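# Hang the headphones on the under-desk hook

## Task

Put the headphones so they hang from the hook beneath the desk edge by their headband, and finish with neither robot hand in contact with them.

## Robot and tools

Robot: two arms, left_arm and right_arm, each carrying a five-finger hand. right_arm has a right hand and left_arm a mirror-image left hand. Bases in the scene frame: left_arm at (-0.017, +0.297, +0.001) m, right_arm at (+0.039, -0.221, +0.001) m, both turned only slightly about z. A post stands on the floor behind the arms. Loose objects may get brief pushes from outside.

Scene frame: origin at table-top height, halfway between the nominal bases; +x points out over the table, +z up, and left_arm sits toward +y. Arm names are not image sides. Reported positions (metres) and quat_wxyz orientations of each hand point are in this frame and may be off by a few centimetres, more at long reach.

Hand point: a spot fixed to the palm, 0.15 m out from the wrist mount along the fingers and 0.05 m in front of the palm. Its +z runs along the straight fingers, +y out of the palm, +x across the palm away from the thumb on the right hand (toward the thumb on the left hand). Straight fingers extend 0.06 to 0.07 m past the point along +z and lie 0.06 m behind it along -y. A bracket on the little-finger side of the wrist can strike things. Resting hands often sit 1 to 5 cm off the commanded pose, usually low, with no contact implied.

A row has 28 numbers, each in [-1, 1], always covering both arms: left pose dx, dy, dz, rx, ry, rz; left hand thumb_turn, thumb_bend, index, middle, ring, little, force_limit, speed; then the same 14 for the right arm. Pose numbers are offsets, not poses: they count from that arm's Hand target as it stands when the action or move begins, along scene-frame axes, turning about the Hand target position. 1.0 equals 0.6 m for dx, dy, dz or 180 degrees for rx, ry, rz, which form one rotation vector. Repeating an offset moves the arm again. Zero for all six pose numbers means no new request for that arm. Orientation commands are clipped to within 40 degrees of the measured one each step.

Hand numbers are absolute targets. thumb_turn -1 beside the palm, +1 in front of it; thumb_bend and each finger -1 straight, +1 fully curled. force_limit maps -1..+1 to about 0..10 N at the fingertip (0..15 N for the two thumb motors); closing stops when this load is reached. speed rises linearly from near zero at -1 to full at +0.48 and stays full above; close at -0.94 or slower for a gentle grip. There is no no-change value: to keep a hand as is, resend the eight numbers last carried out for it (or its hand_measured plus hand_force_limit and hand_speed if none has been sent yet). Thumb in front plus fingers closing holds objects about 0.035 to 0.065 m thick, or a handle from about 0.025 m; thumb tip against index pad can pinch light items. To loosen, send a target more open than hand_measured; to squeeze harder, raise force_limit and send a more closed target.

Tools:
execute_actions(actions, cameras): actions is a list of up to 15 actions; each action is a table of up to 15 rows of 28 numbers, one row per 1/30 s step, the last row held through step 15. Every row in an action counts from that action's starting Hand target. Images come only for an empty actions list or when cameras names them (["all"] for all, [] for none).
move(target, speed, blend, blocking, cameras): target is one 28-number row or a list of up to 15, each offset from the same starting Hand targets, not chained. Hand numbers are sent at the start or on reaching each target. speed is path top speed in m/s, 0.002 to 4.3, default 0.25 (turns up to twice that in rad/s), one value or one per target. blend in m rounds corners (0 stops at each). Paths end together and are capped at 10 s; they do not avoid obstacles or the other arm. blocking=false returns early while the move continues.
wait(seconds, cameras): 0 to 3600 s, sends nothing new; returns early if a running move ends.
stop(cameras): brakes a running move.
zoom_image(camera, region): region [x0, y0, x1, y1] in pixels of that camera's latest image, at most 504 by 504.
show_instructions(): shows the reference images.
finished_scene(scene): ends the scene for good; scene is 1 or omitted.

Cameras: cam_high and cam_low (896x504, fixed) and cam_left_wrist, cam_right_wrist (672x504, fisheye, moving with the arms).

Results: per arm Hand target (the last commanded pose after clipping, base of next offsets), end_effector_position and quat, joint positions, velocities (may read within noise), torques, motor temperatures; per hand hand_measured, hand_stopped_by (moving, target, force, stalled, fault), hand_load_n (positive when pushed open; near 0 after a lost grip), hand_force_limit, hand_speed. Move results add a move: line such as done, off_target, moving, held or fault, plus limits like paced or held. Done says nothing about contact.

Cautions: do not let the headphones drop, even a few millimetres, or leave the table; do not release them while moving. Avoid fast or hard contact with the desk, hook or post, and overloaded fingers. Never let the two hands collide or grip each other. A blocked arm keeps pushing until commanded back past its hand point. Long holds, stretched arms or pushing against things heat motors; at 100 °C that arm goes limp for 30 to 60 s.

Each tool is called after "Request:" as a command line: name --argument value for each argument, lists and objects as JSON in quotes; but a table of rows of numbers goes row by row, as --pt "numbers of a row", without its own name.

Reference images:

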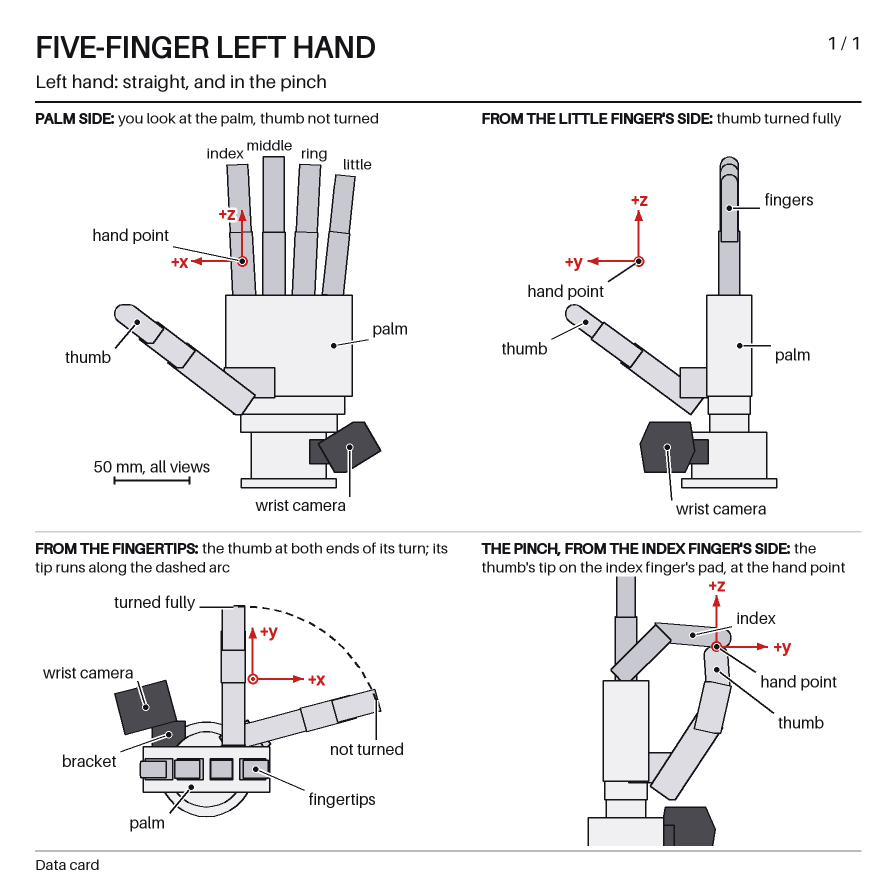

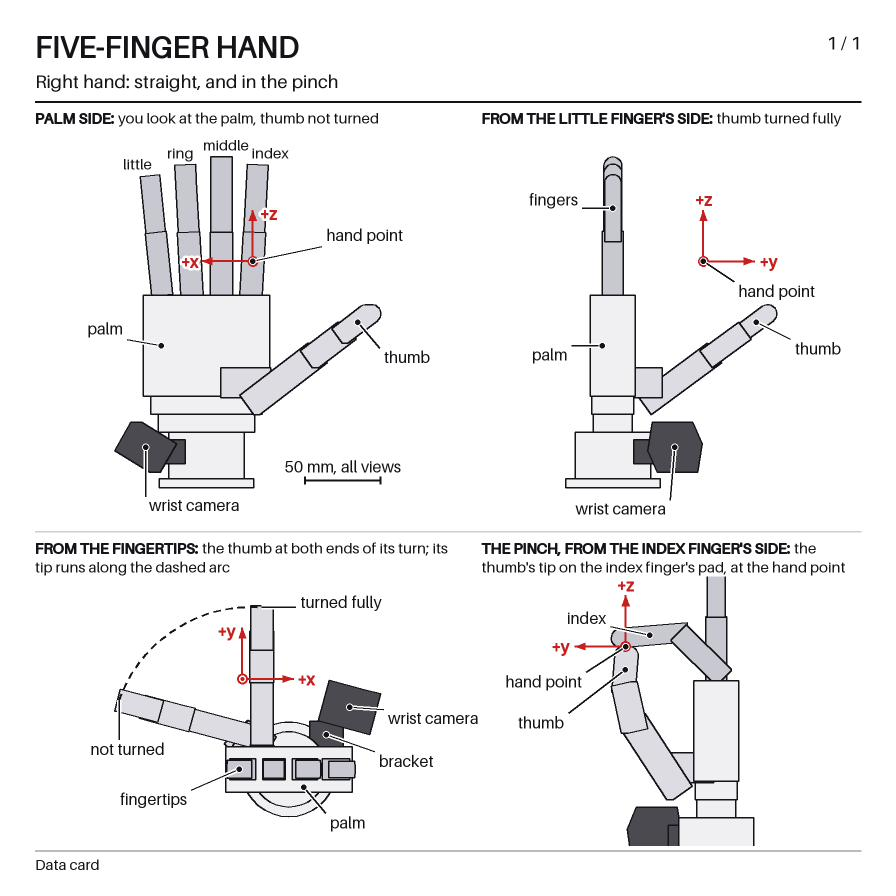

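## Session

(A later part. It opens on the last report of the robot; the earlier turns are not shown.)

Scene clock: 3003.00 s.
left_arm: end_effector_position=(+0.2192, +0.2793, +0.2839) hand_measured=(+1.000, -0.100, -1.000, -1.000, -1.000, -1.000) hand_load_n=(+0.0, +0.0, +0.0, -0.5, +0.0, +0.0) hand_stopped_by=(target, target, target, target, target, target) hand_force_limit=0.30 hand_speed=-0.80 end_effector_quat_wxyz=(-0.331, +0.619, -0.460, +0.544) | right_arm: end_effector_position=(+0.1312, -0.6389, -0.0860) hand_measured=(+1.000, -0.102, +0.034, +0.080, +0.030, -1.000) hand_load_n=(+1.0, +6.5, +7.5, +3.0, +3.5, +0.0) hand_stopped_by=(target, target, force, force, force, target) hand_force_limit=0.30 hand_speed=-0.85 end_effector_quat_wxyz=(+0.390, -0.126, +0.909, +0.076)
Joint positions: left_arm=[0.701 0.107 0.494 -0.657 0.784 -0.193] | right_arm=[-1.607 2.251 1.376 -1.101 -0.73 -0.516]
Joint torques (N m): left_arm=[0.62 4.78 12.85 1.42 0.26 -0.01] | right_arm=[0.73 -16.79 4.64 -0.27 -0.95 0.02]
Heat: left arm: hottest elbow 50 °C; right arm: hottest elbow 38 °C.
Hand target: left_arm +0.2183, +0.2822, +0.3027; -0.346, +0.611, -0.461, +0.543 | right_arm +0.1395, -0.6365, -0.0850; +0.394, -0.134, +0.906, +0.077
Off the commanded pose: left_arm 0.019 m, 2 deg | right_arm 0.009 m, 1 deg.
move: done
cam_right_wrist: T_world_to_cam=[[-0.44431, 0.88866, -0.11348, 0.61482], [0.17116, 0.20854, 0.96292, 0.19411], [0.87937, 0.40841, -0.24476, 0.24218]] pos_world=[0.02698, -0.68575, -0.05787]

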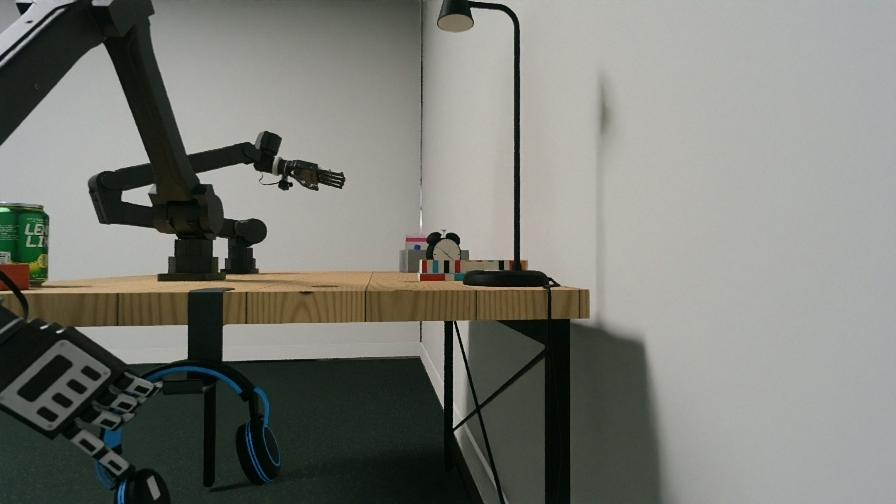

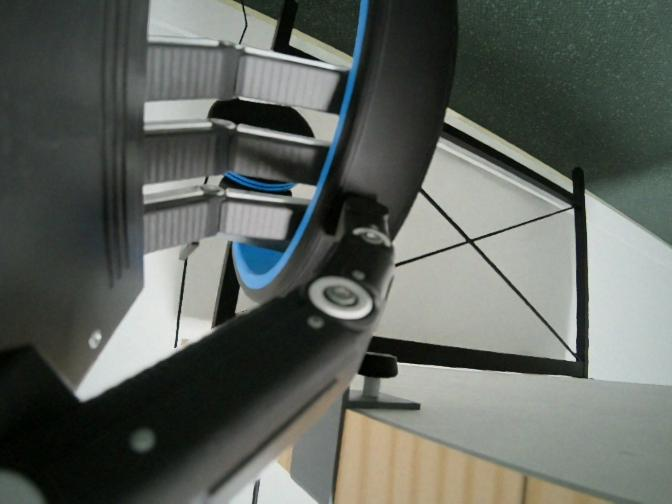

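Request:
move --target '[0,0,0,0,0,0,1,-0.1,-1,-1,-1,-1,0.3,-0.8,0,0,-0.016,0,0,0,1,-0.1,0.3,0.3,0.25,-1,0.3,-0.85]' --speed 0.02 --cameras '["cam_low","cam_right_wrist"]'

Request:
zoom_image --camera "cam_low" --region '[100, 300, 260, 460]'

Scene clock: 3019.60 s.
left_arm: end_effector_position=(+0.2192, +0.2793, +0.2839) hand_measured=(+1.000, -0.100, -1.000, -1.000, -1.000, -1.000) hand_load_n=(+0.0, +0.0, +0.0, +0.0, +0.0, -0.5) hand_stopped_by=(target, target, target, target, target, target) hand_force_limit=0.30 hand_speed=-0.80 end_effector_quat_wxyz=(-0.331, +0.619, -0.460, +0.544) | right_arm: end_effector_position=(+0.1315, -0.6380, -0.0948) hand_measured=(+1.000, -0.102, +0.034, +0.080, +0.030, -1.000) hand_load_n=(+0.5, +6.5, +7.0, +3.0, +3.5, +0.0) hand_stopped_by=(target, target, force, force, force, target) hand_force_limit=0.30 hand_speed=-0.85 end_effector_quat_wxyz=(+0.391, -0.126, +0.909, +0.077)
Joint positions: left_arm=[0.701 0.107 0.494 -0.657 0.784 -0.193] | right_arm=[-1.607 2.268 1.376 -1.085 -0.732 -0.516]
Joint torques (N m): left_arm=[0.62 4.89 12.86 1.4 0.26 -0.01] | right_arm=[0.91 -15.79 4.85 -0.03 -0.95 -0.04]
Heat: left arm: hottest elbow 50 °C; right arm: hottest elbow 38 °C.
Hand target: left_arm +0.2183, +0.2822, +0.3027; -0.346, +0.611, -0.461, +0.543 | right_arm +0.1395, -0.6366, -0.0946; +0.394, -0.134, +0.906, +0.077
Off the commanded pose: left_arm 0.019 m, 2 deg | right_arm 0.008 m, 1 deg.
move: done
cam_right_wrist: T_world_to_cam=[[-0.44359, 0.88909, -0.11288, 0.6134], [0.16977, 0.20703, 0.96349, 0.2016], [0.88001, 0.40823, -0.24277, 0.23942]] pos_world=[0.02718, -0.68485, -0.06687]

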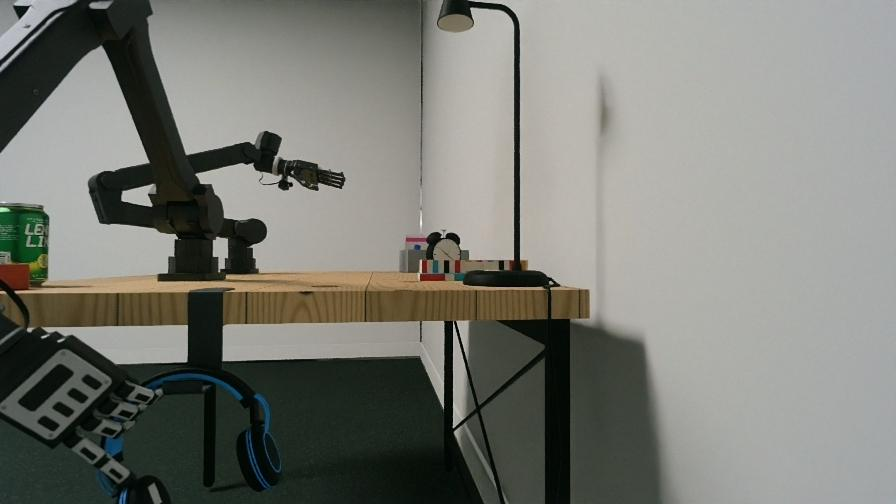

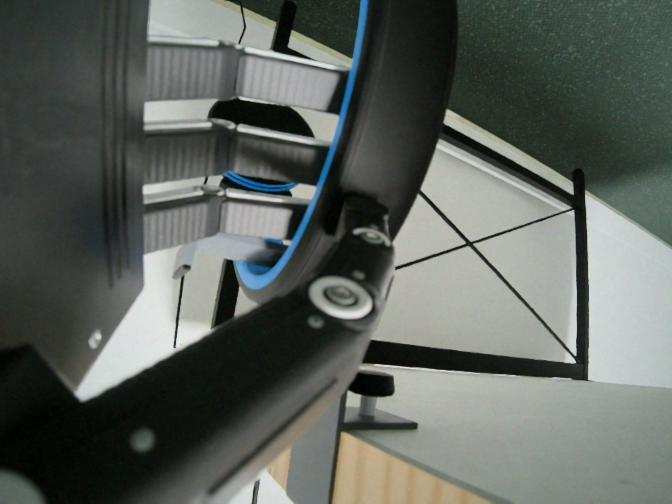

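Scaled by 3.150 from the camera's image (finer frame: 1280x720).

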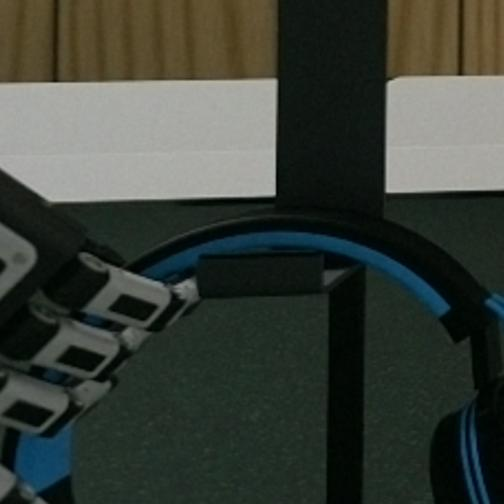

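Request:
move --target '[0,0,0,0,0,0,1,-0.1,-1,-1,-1,-1,0.3,-0.8,0,0,-0.01,0,0,0,1,-0.1,0.3,0.3,0.25,-1,0.3,-0.85]' --speed 0.02 --cameras '["cam_low","cam_right_wrist"]'

Request:
zoom_image --camera "cam_low" --region '[100, 300, 260, 460]'

Request:
zoom_image --camera "cam_right_wrist" --region '[140, 150, 440, 350]'

Scene clock: 3033.87 s.
left_arm: end_effector_position=(+0.2192, +0.2793, +0.2839) hand_measured=(+1.000, -0.100, -1.000, -1.000, -1.000, -1.000) hand_load_n=(+0.0, +0.0, +0.0, +0.0, +0.0, -0.5) hand_stopped_by=(target, target, target, target, target, target) hand_force_limit=0.30 hand_speed=-0.80 end_effector_quat_wxyz=(-0.331, +0.619, -0.460, +0.544) | right_arm: end_effector_position=(+0.1323, -0.6381, -0.0968) hand_measured=(+1.000, -0.102, +0.034, +0.080, +0.030, -1.000) hand_load_n=(+0.5, +6.5, +6.5, +3.0, +4.5, +0.0) hand_stopped_by=(target, target, force, force, force, target) hand_force_limit=0.30 hand_speed=-0.85 end_effector_quat_wxyz=(+0.393, -0.125, +0.908, +0.076)
Joint positions: left_arm=[0.701 0.107 0.494 -0.657 0.784 -0.193] | right_arm=[-1.607 2.273 1.376 -1.081 -0.738 -0.516]
Joint torques (N m): left_arm=[0.67 4.84 12.86 1.39 0.27 -0.01] | right_arm=[0.73 -15.56 4.85 0.06 -0.69 0]
Heat: left arm: hottest elbow 50 °C; right arm: hottest elbow 38 °C.
Hand target: left_arm +0.2183, +0.2822, +0.3027; -0.346, +0.611, -0.461, +0.543 | right_arm +0.1395, -0.6366, -0.1007; +0.394, -0.134, +0.906, +0.077
Off the commanded pose: left_arm 0.019 m, 2 deg | right_arm 0.008 m, 1 deg.
move: done
cam_right_wrist: T_world_to_cam=[[-0.44097, 0.89004, -0.11564, 0.61358], [0.16517, 0.20712, 0.96427, 0.20412], [0.88219, 0.40611, -0.23835, 0.237]] pos_world=[0.02778, -0.68464, -0.06939]

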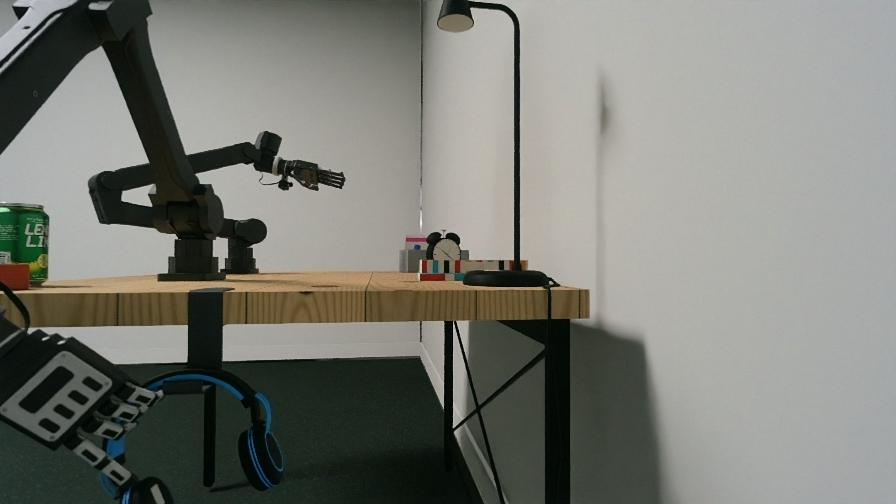

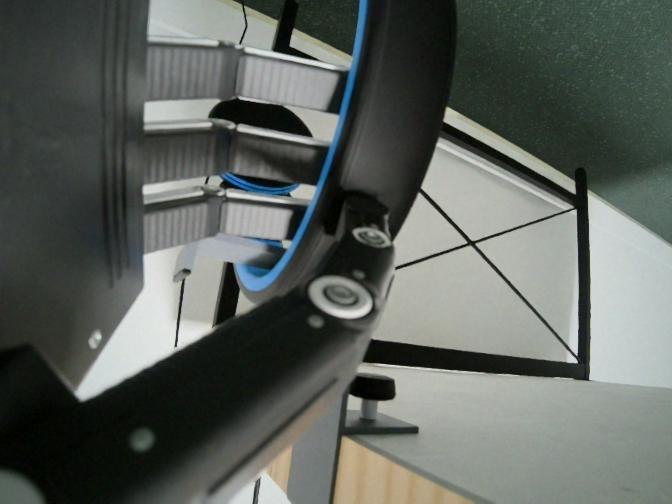

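Scaled by 3.150 from the camera's image (finer frame: 1280x720).

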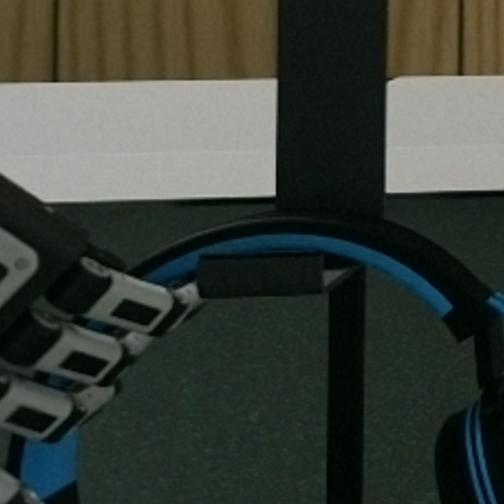

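Scaled by 1.680 from the camera's image (finer frame: 960x720).

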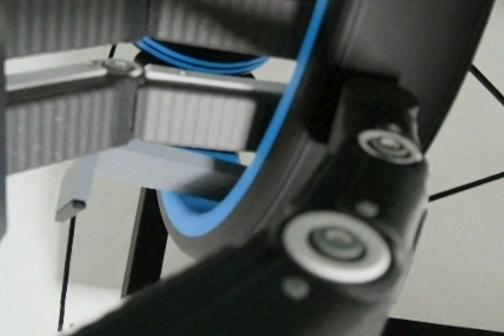

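Request:
move --target '[0,0,0,0,0,0,1,-0.1,-1,-1,-1,-1,0.3,-0.8,0,0,-0.01,0,0,0,1,-0.1,0.3,0.3,0.25,-1,0.3,-0.85]' --speed 0.02 --cameras '["cam_low", "cam_right_wrist"]'

Scene clock: 3061.57 s.
left_arm: end_effector_position=(+0.2192, +0.2793, +0.2839) hand_measured=(+1.000, -0.100, -1.000, -1.000, -1.000, -1.000) hand_load_n=(+0.0, +0.0, +0.0, +0.0, +0.0, +0.0) hand_stopped_by=(target, target, target, target, target, target) hand_force_limit=0.30 hand_speed=-0.80 end_effector_quat_wxyz=(-0.331, +0.619, -0.460, +0.544) | right_arm: end_effector_position=(+0.1333, -0.6378, -0.0990) hand_measured=(+1.000, -0.102, +0.034, +0.080, +0.030, -1.000) hand_load_n=(+0.0, +6.5, +5.5, +3.0, +6.0, +0.0) hand_stopped_by=(target, target, force, force, force, target) hand_force_limit=0.30 hand_speed=-0.85 end_effector_quat_wxyz=(+0.396, -0.124, +0.907, +0.075)
Joint positions: left_arm=[0.701 0.107 0.494 -0.657 0.784 -0.193] | right_arm=[-1.607 2.279 1.376 -1.076 -0.744 -0.516]
Joint torques (N m): left_arm=[0.56 4.78 12.85 1.42 0.26 -0.01] | right_arm=[0.38 -15.09 5 0.13 -0.43 -0.04]
Heat: left arm: hottest elbow 50 °C; right arm: hottest elbow 37 °C.
Hand target: left_arm +0.2183, +0.2822, +0.3027; -0.346, +0.611, -0.461, +0.543 | right_arm +0.1395, -0.6366, -0.1065; +0.394, -0.134, +0.906, +0.077
Off the commanded pose: left_arm 0.019 m, 2 deg | right_arm 0.010 m, 1 deg.
move: done
cam_right_wrist: T_world_to_cam=[[-0.43798, 0.89134, -0.11699, 0.61381], [0.15988, 0.20529, 0.96555, 0.20571], [0.88465, 0.40419, -0.23243, 0.23453]] pos_world=[0.02847, -0.68414, -0.0723]

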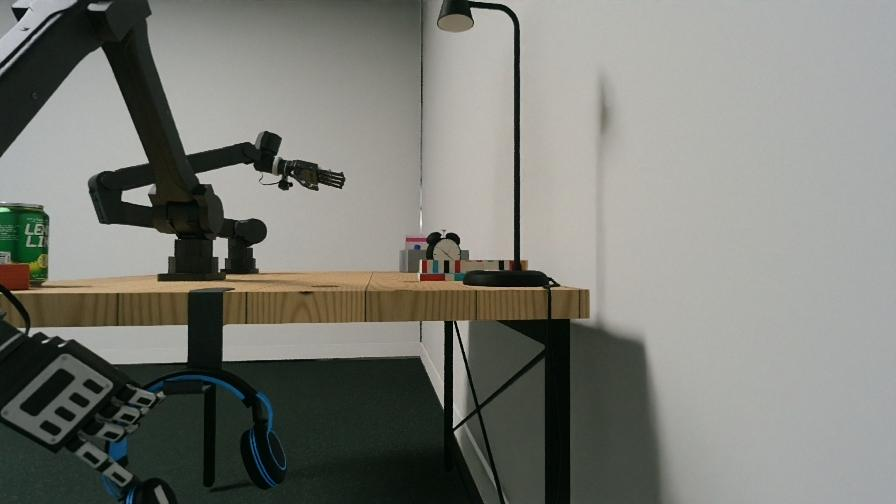

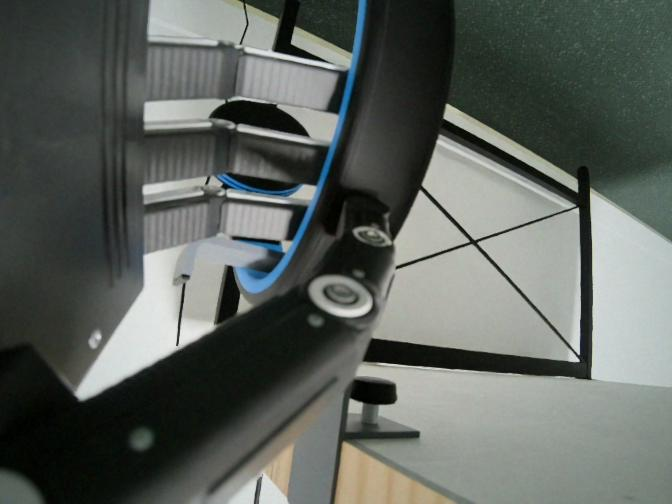

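Request:
zoom_image --camera "cam_low" --region '[100, 330, 300, 504]'

Request:
zoom_image --camera "cam_right_wrist" --region '[140, 140, 440, 440]'

Scaled by 2.520 from the camera's image (finer frame: 1280x720).

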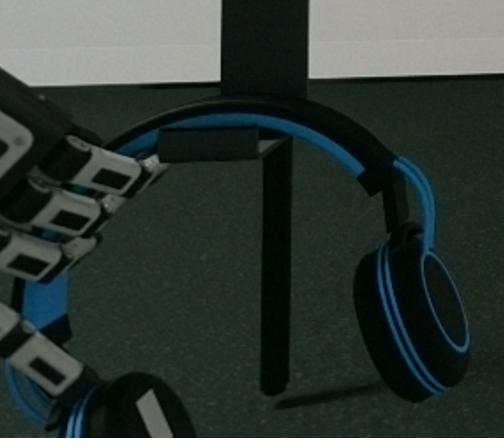

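Scaled by 1.680 from the camera's image (finer frame: 960x720).

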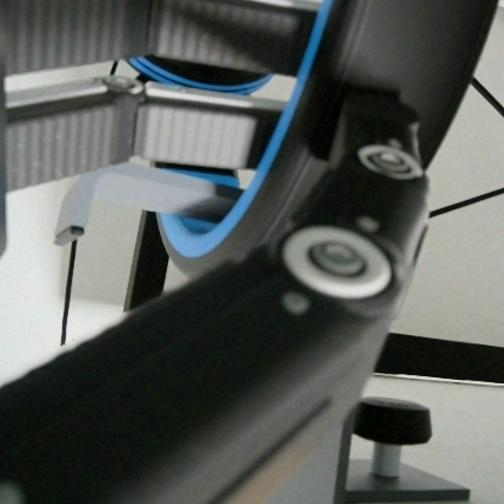

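Request:
zoom_image --camera "cam_low" --region '[140, 355, 230, 415]'

Scaled by 5.600 from the camera's image (finer frame: 1280x720).

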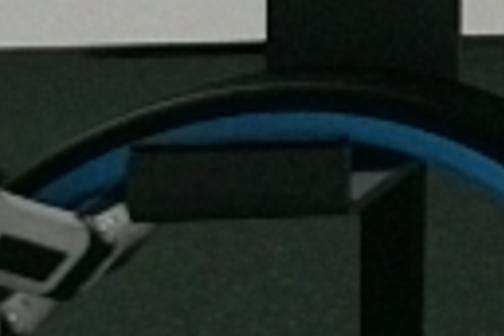

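Request:
move --target '[0,0,0,0,0,0,1,-0.1,-1,-1,-1,-1,0.3,-0.8,0,0,0,0,0,0,1,-0.2,0.3,0.3,0.25,-1,0.3,-0.94]' --speed 0.02 --cameras '["cam_low", "cam_right_wrist"]'

Request:
zoom_image --camera "cam_low" --region '[100, 330, 300, 504]'

Scene clock: 3109.37 s.
left_arm: end_effector_position=(+0.2192, +0.2793, +0.2839) hand_measured=(+1.000, -0.100, -1.000, -1.000, -1.000, -1.000) hand_load_n=(+0.0, -0.5, -0.5, +0.0, +0.0, +0.0) hand_stopped_by=(target, target, target, target, target, target) hand_force_limit=0.30 hand_speed=-0.80 end_effector_quat_wxyz=(-0.331, +0.619, -0.460, +0.544) | right_arm: end_effector_position=(+0.1335, -0.6375, -0.1015) hand_measured=(+1.000, -0.202, +0.034, +0.080, +0.030, -1.000) hand_load_n=(+0.0, +2.0, +1.0, +0.0, +1.5, +0.0) hand_stopped_by=(target, target, force, force, force, target) hand_force_limit=0.30 hand_speed=-0.94 end_effector_quat_wxyz=(+0.395, -0.125, +0.907, +0.076)
Joint positions: left_arm=[0.701 0.107 0.494 -0.657 0.784 -0.193] | right_arm=[-1.606 2.283 1.376 -1.071 -0.743 -0.516]
Joint torques (N m): left_arm=[0.56 4.78 12.86 1.4 0.26 -0.01] | right_arm=[0.21 -15.09 5.05 -0.08 -0.51 -0.03]
Heat: left arm: hottest elbow 50 °C; right arm: hottest elbow 37 °C.
Hand target: left_arm +0.2183, +0.2822, +0.3027; -0.346, +0.611, -0.461, +0.543 | right_arm +0.1396, -0.6366, -0.1065; +0.394, -0.134, +0.906, +0.077
Off the commanded pose: left_arm 0.019 m, 2 deg | right_arm 0.008 m, 1 deg.
move: done
cam_right_wrist: T_world_to_cam=[[-0.43973, 0.89048, -0.11696, 0.6131], [0.16088, 0.20621, 0.96519, 0.20841], [0.8836, 0.40561, -0.23393, 0.23449]] pos_world=[0.02887, -0.68404, -0.0746]

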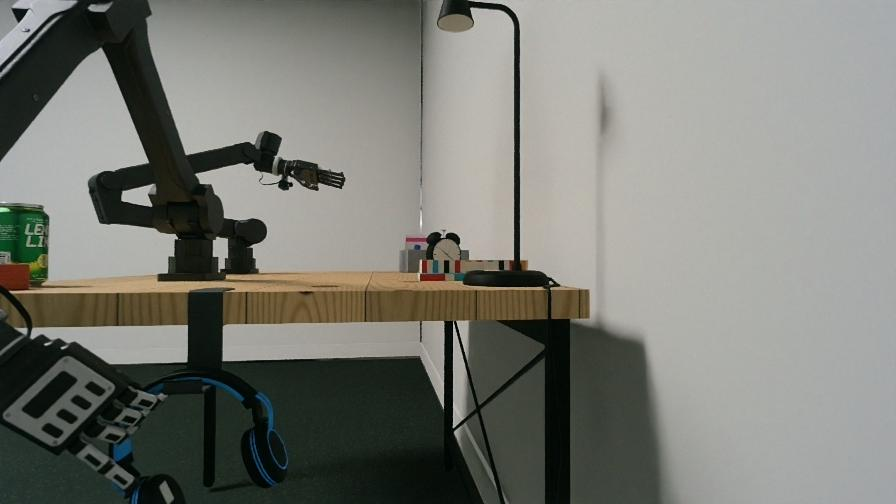

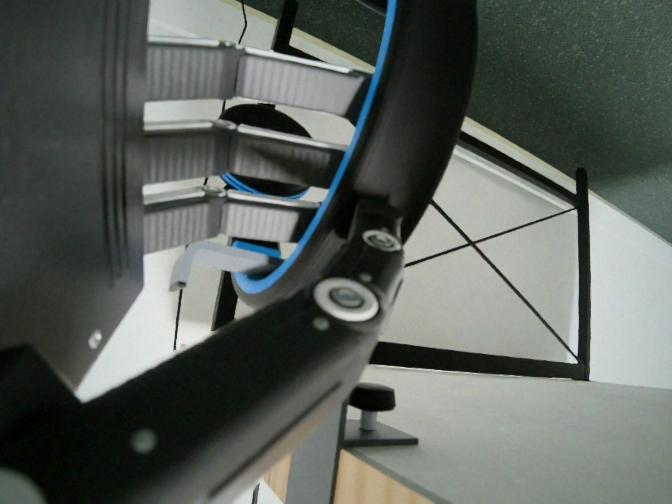

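Scaled by 2.520 from the camera's image (finer frame: 1280x720).

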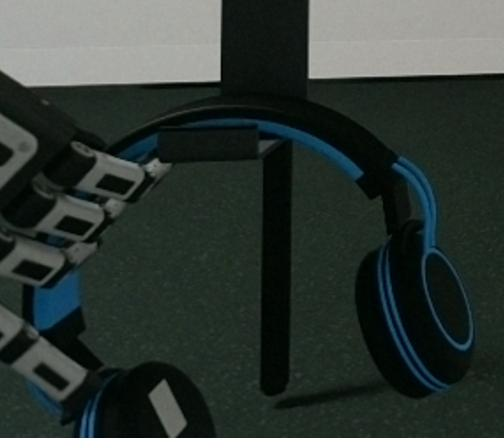

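Request:
move --target '[0,0,0,0,0,0,1,-0.1,-1,-1,-1,-1,0.3,-0.8,0,0,0,0,0,0,1,-0.35,0.3,0.3,0.25,-1,0.3,-0.94]' --speed 0.02 --cameras '["cam_low", "cam_right_wrist"]'

Request:
zoom_image --camera "cam_low" --region '[100, 330, 300, 504]'

Scene clock: 3122.27 s.
left_arm: end_effector_position=(+0.2192, +0.2793, +0.2839) hand_measured=(+1.000, -0.100, -1.000, -1.000, -1.000, -1.000) hand_load_n=(+0.0, +0.0, +0.0, +0.0, +0.0, +0.0) hand_stopped_by=(target, target, target, target, target, target) hand_force_limit=0.30 hand_speed=-0.80 end_effector_quat_wxyz=(-0.331, +0.619, -0.460, +0.544) | right_arm: end_effector_position=(+0.1337, -0.6375, -0.1015) hand_measured=(+1.000, -0.350, +0.034, +0.080, +0.030, -1.000) hand_load_n=(+0.0, +0.0, +0.5, +0.0, +0.5, +0.0) hand_stopped_by=(target, target, force, force, force, target) hand_force_limit=0.30 hand_speed=-0.94 end_effector_quat_wxyz=(+0.395, -0.125, +0.907, +0.076)
Joint positions: left_arm=[0.701 0.107 0.494 -0.657 0.784 -0.193] | right_arm=[-1.606 2.283 1.376 -1.071 -0.743 -0.516]
Joint torques (N m): left_arm=[0.67 4.78 12.86 1.4 0.27 0] | right_arm=[0.73 -16.15 4.96 -0.12 -0.47 -0.01]
Heat: left arm: hottest elbow 50 °C; right arm: hottest elbow 37 °C.
Hand target: left_arm +0.2183, +0.2822, +0.3027; -0.346, +0.611, -0.461, +0.543 | right_arm +0.1395, -0.6367, -0.1065; +0.394, -0.134, +0.906, +0.077
Off the commanded pose: left_arm 0.019 m, 2 deg | right_arm 0.008 m, 1 deg.
move: done
cam_right_wrist: T_world_to_cam=[[-0.44002, 0.89034, -0.11697, 0.61309], [0.16079, 0.20627, 0.96519, 0.20843], [0.88347, 0.4059, -0.23393, 0.23451]] pos_world=[0.02907, -0.68404, -0.0746]

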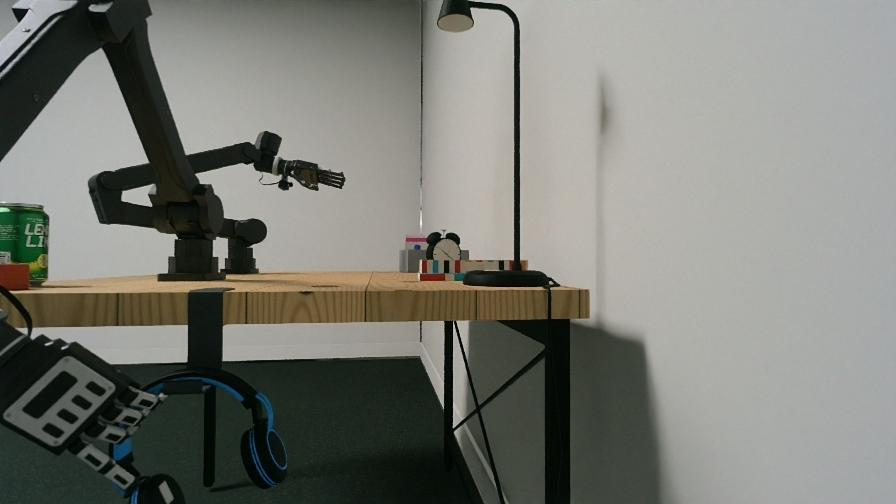

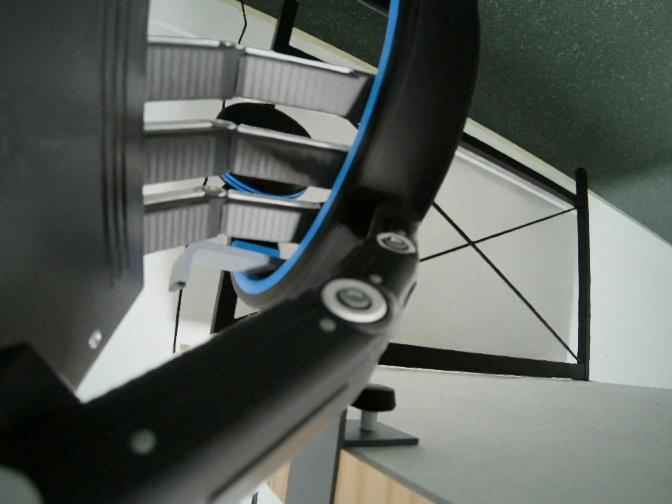

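Scaled by 2.520 from the camera's image (finer frame: 1280x720).

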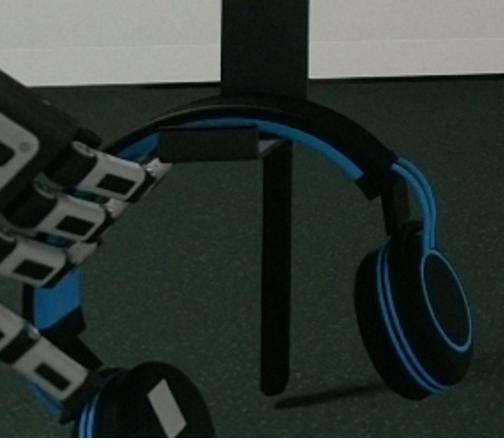

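Request:
move --target '[0,0,0,0,0,0,1,-0.1,-1,-1,-1,-1,0.3,-0.8,0,0,0,0,0,0,1,-1,0.3,0.3,0.25,-1,0.3,-0.85]' --speed 0.02 --cameras '["cam_low", "cam_right_wrist"]'

Request:
zoom_image --camera "cam_low" --region '[100, 330, 300, 504]'

Scene clock: 3153.03 s.
left_arm: end_effector_position=(+0.2192, +0.2793, +0.2839) hand_measured=(+1.000, -0.100, -1.000, -1.000, -1.000, -1.000) hand_load_n=(+0.0, +0.0, +0.0, +0.0, +0.0, +0.0) hand_stopped_by=(target, target, target, target, target, target) hand_force_limit=0.30 hand_speed=-0.80 end_effector_quat_wxyz=(-0.331, +0.619, -0.460, +0.544) | right_arm: end_effector_position=(+0.1337, -0.6375, -0.1015) hand_measured=(+1.000, -1.000, +0.034, +0.080, +0.030, -1.000) hand_load_n=(-0.5, +0.0, +0.5, +0.0, +0.0, +0.0) hand_stopped_by=(target, target, force, force, force, target) hand_force_limit=0.30 hand_speed=-0.85 end_effector_quat_wxyz=(+0.395, -0.125, +0.907, +0.076)
Joint positions: left_arm=[0.701 0.107 0.494 -0.657 0.784 -0.193] | right_arm=[-1.606 2.283 1.376 -1.071 -0.743 -0.516]
Joint torques (N m): left_arm=[0.62 4.84 12.86 1.4 0.26 -0.01] | right_arm=[0.15 -15.44 5.11 0.21 -0.56 -0.01]
Heat: left arm: hottest elbow 50 °C; right arm: hottest elbow 37 °C.
Hand target: left_arm +0.2183, +0.2822, +0.3027; -0.346, +0.611, -0.461, +0.543 | right_arm +0.1395, -0.6367, -0.1065; +0.394, -0.134, +0.906, +0.077
Off the commanded pose: left_arm 0.019 m, 2 deg | right_arm 0.008 m, 1 deg.
move: done
cam_right_wrist: T_world_to_cam=[[-0.44002, 0.89034, -0.11697, 0.61309], [0.16079, 0.20627, 0.96519, 0.20843], [0.88347, 0.4059, -0.23393, 0.23451]] pos_world=[0.02907, -0.68404, -0.0746]

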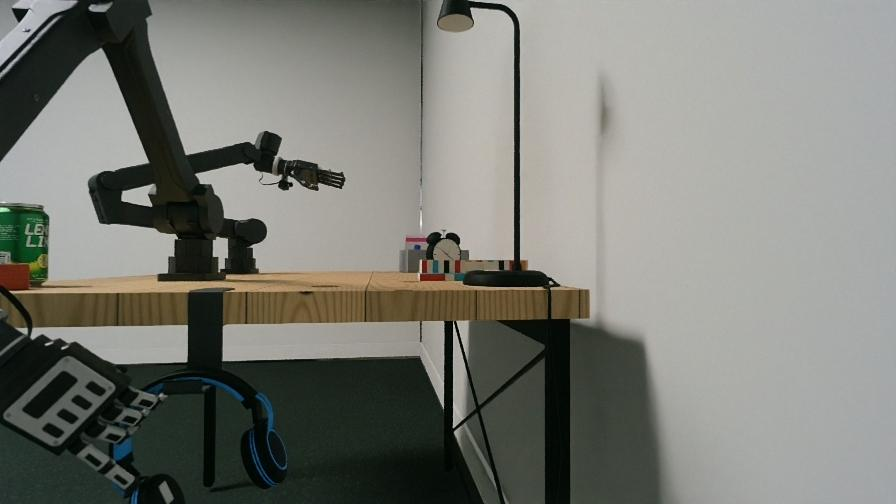

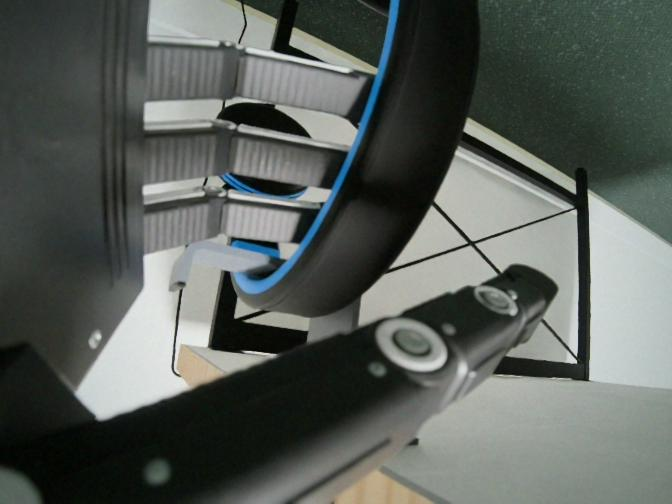

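Scaled by 2.520 from the camera's image (finer frame: 1280x720).

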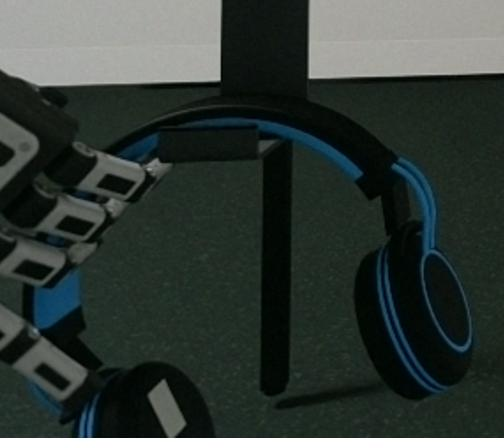

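Request:
zoom_image --camera "cam_low" --region '[110, 360, 190, 430]'

Request:
zoom_image --camera "cam_right_wrist" --region '[150, 150, 400, 370]'

Scaled by 6.300 from the camera's image (finer frame: 1280x720).

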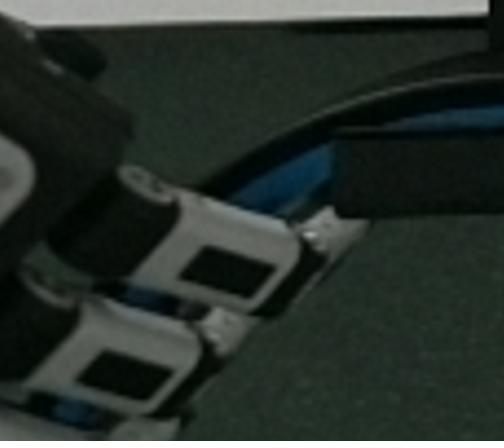

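Scaled by 2.016 from the camera's image (finer frame: 960x720).

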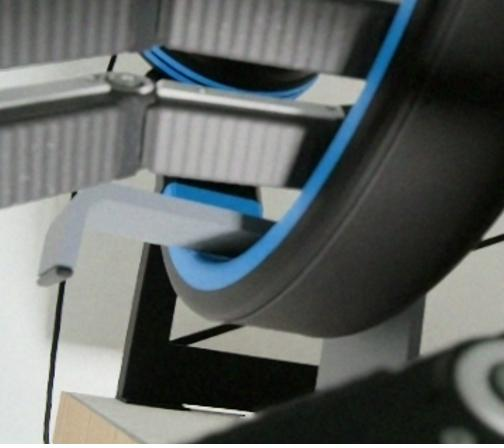

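Request:
move --target '[0,0,0,0,0,0,1,-0.1,-1,-1,-1,-1,0.3,-0.8,0,0,-0.015,0,0,0,1,-1,0.3,0.3,0.25,-1,0.3,-0.85]' --speed 0.03 --cameras '["cam_low", "cam_right_wrist"]'

Request:
zoom_image --camera "cam_low" --region '[100, 350, 240, 460]'

Request:
zoom_image --camera "cam_right_wrist" --region '[150, 130, 450, 370]'

Scene clock: 3185.43 s.
left_arm: end_effector_position=(+0.2192, +0.2793, +0.2839) hand_measured=(+1.000, -0.100, -1.000, -1.000, -1.000, -1.000) hand_load_n=(+0.0, +0.5, +0.0, -0.5, +0.0, +0.0) hand_stopped_by=(target, target, target, target, target, target) hand_force_limit=0.30 hand_speed=-0.80 end_effector_quat_wxyz=(-0.331, +0.619, -0.460, +0.544) | right_arm: end_effector_position=(+0.1344, -0.6349, -0.1115) hand_measured=(+1.000, -1.000, +0.034, +0.080, +0.030, -1.000) hand_load_n=(+0.0, +0.0, +0.0, +0.0, +0.0, +0.0) hand_stopped_by=(target, target, force, force, force, target) hand_force_limit=0.30 hand_speed=-0.85 end_effector_quat_wxyz=(+0.396, -0.124, +0.906, +0.079)
Joint positions: left_arm=[0.701 0.107 0.494 -0.657 0.784 -0.193] | right_arm=[-1.605 2.304 1.376 -1.057 -0.743 -0.516]
Joint torques (N m): left_arm=[0.62 4.78 12.86 1.42 0.26 0] | right_arm=[1.14 -16.09 5.59 -0.12 -0.52 -0.04]
Heat: left arm: hottest elbow 50 °C; right arm: hottest elbow 37 °C.
Hand target: left_arm +0.2183, +0.2822, +0.3027; -0.346, +0.611, -0.461, +0.543 | right_arm +0.1395, -0.6366, -0.1155; +0.394, -0.133, +0.906, +0.077
Off the commanded pose: left_arm 0.019 m, 2 deg | right_arm 0.007 m, 1 deg.
move: done
cam_right_wrist: T_world_to_cam=[[-0.4409, 0.89059, -0.1116, 0.6108], [0.1598, 0.20024, 0.96663, 0.21393], [0.88322, 0.40835, -0.2306, 0.23249]] pos_world=[0.02977, -0.68175, -0.08501]

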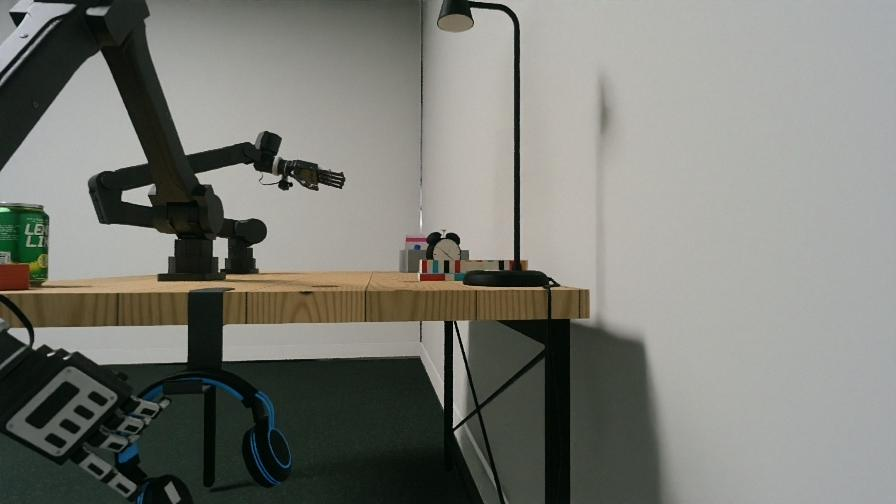

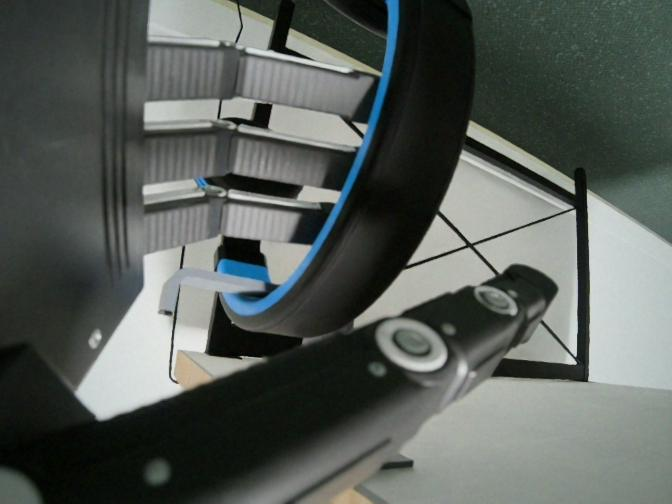

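Scaled by 3.600 from the camera's image (finer frame: 1280x720).

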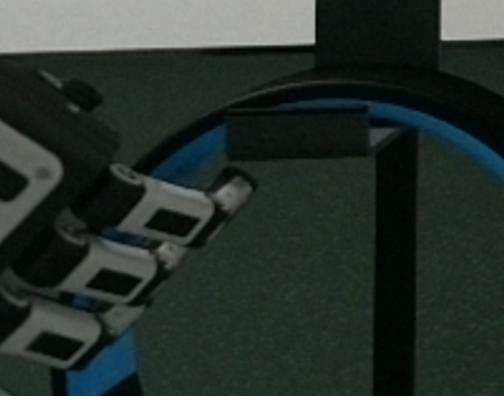

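Scaled by 1.680 from the camera's image (finer frame: 960x720).

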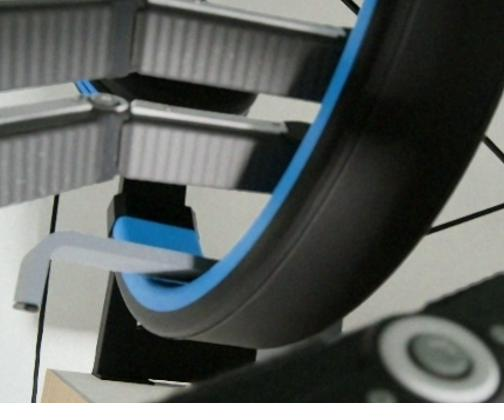

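Request:
move --target '[0,0,0,0,0,0,1,-0.1,-1,-1,-1,-1,0.3,-0.8,0,-0.05,-0.003,0,0,0,1,-1,0.3,0.3,0.25,-1,0.3,-0.85]' --speed 0.05 --cameras '["cam_low", "cam_right_wrist"]'

Request:
zoom_image --camera "cam_low" --region '[80, 330, 300, 504]'

Scene clock: 3213.50 s.
left_arm: end_effector_position=(+0.2192, +0.2793, +0.2839) hand_measured=(+1.000, -0.100, -1.000, -1.000, -1.000, -1.000) hand_load_n=(+0.0, +0.0, +0.0, -0.5, +0.0, +0.0) hand_stopped_by=(target, target, target, target, target, target) hand_force_limit=0.30 hand_speed=-0.80 end_effector_quat_wxyz=(-0.331, +0.619, -0.460, +0.544) | right_arm: end_effector_position=(+0.1335, -0.6570, -0.1178) hand_measured=(+1.000, -1.000, +0.034, +0.080, +0.030, -1.000) hand_load_n=(+0.0, +0.0, +0.0, +0.0, +0.0, +0.0) hand_stopped_by=(target, target, force, force, force, target) hand_force_limit=0.30 hand_speed=-0.85 end_effector_quat_wxyz=(+0.396, -0.125, +0.906, +0.078)
Joint positions: left_arm=[0.701 0.107 0.494 -0.657 0.784 -0.193] | right_arm=[-1.603 2.351 1.46 -1.092 -0.743 -0.516]
Joint torques (N m): left_arm=[0.62 4.78 12.89 1.4 0.26 -0.01] | right_arm=[-0.26 -15.97 7.97 -0.73 -0.57 0.04]
Heat: left arm: hottest elbow 50 °C; right arm: hottest elbow 37 °C.
Hand target: left_arm +0.2183, +0.2822, +0.3027; -0.346, +0.611, -0.461, +0.543 | right_arm +0.1396, -0.6665, -0.1173; +0.394, -0.134, +0.906, +0.077
Off the commanded pose: left_arm 0.019 m, 2 deg | right_arm 0.011 m, 1 deg.
move: off_target (right_arm)
cam_right_wrist: T_world_to_cam=[[-0.44255, 0.88953, -0.11356, 0.62869], [0.15959, 0.20274, 0.96614, 0.22625], [0.88243, 0.40944, -0.23168, 0.24165]] pos_world=[0.02888, -0.70405, -0.09121]

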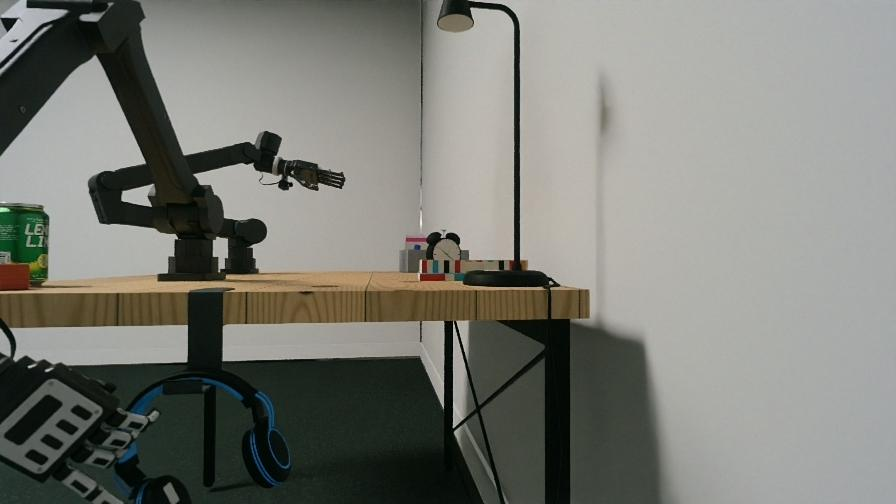

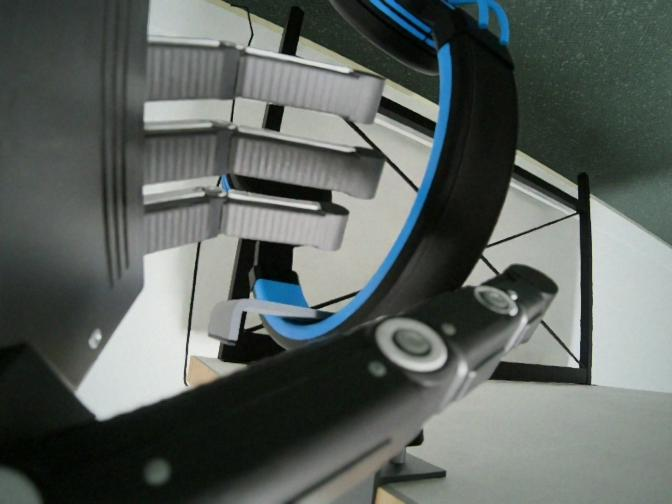

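Scaled by 2.291 from the camera's image (finer frame: 1280x720).

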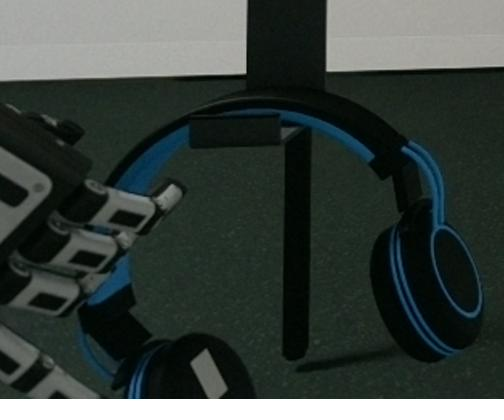

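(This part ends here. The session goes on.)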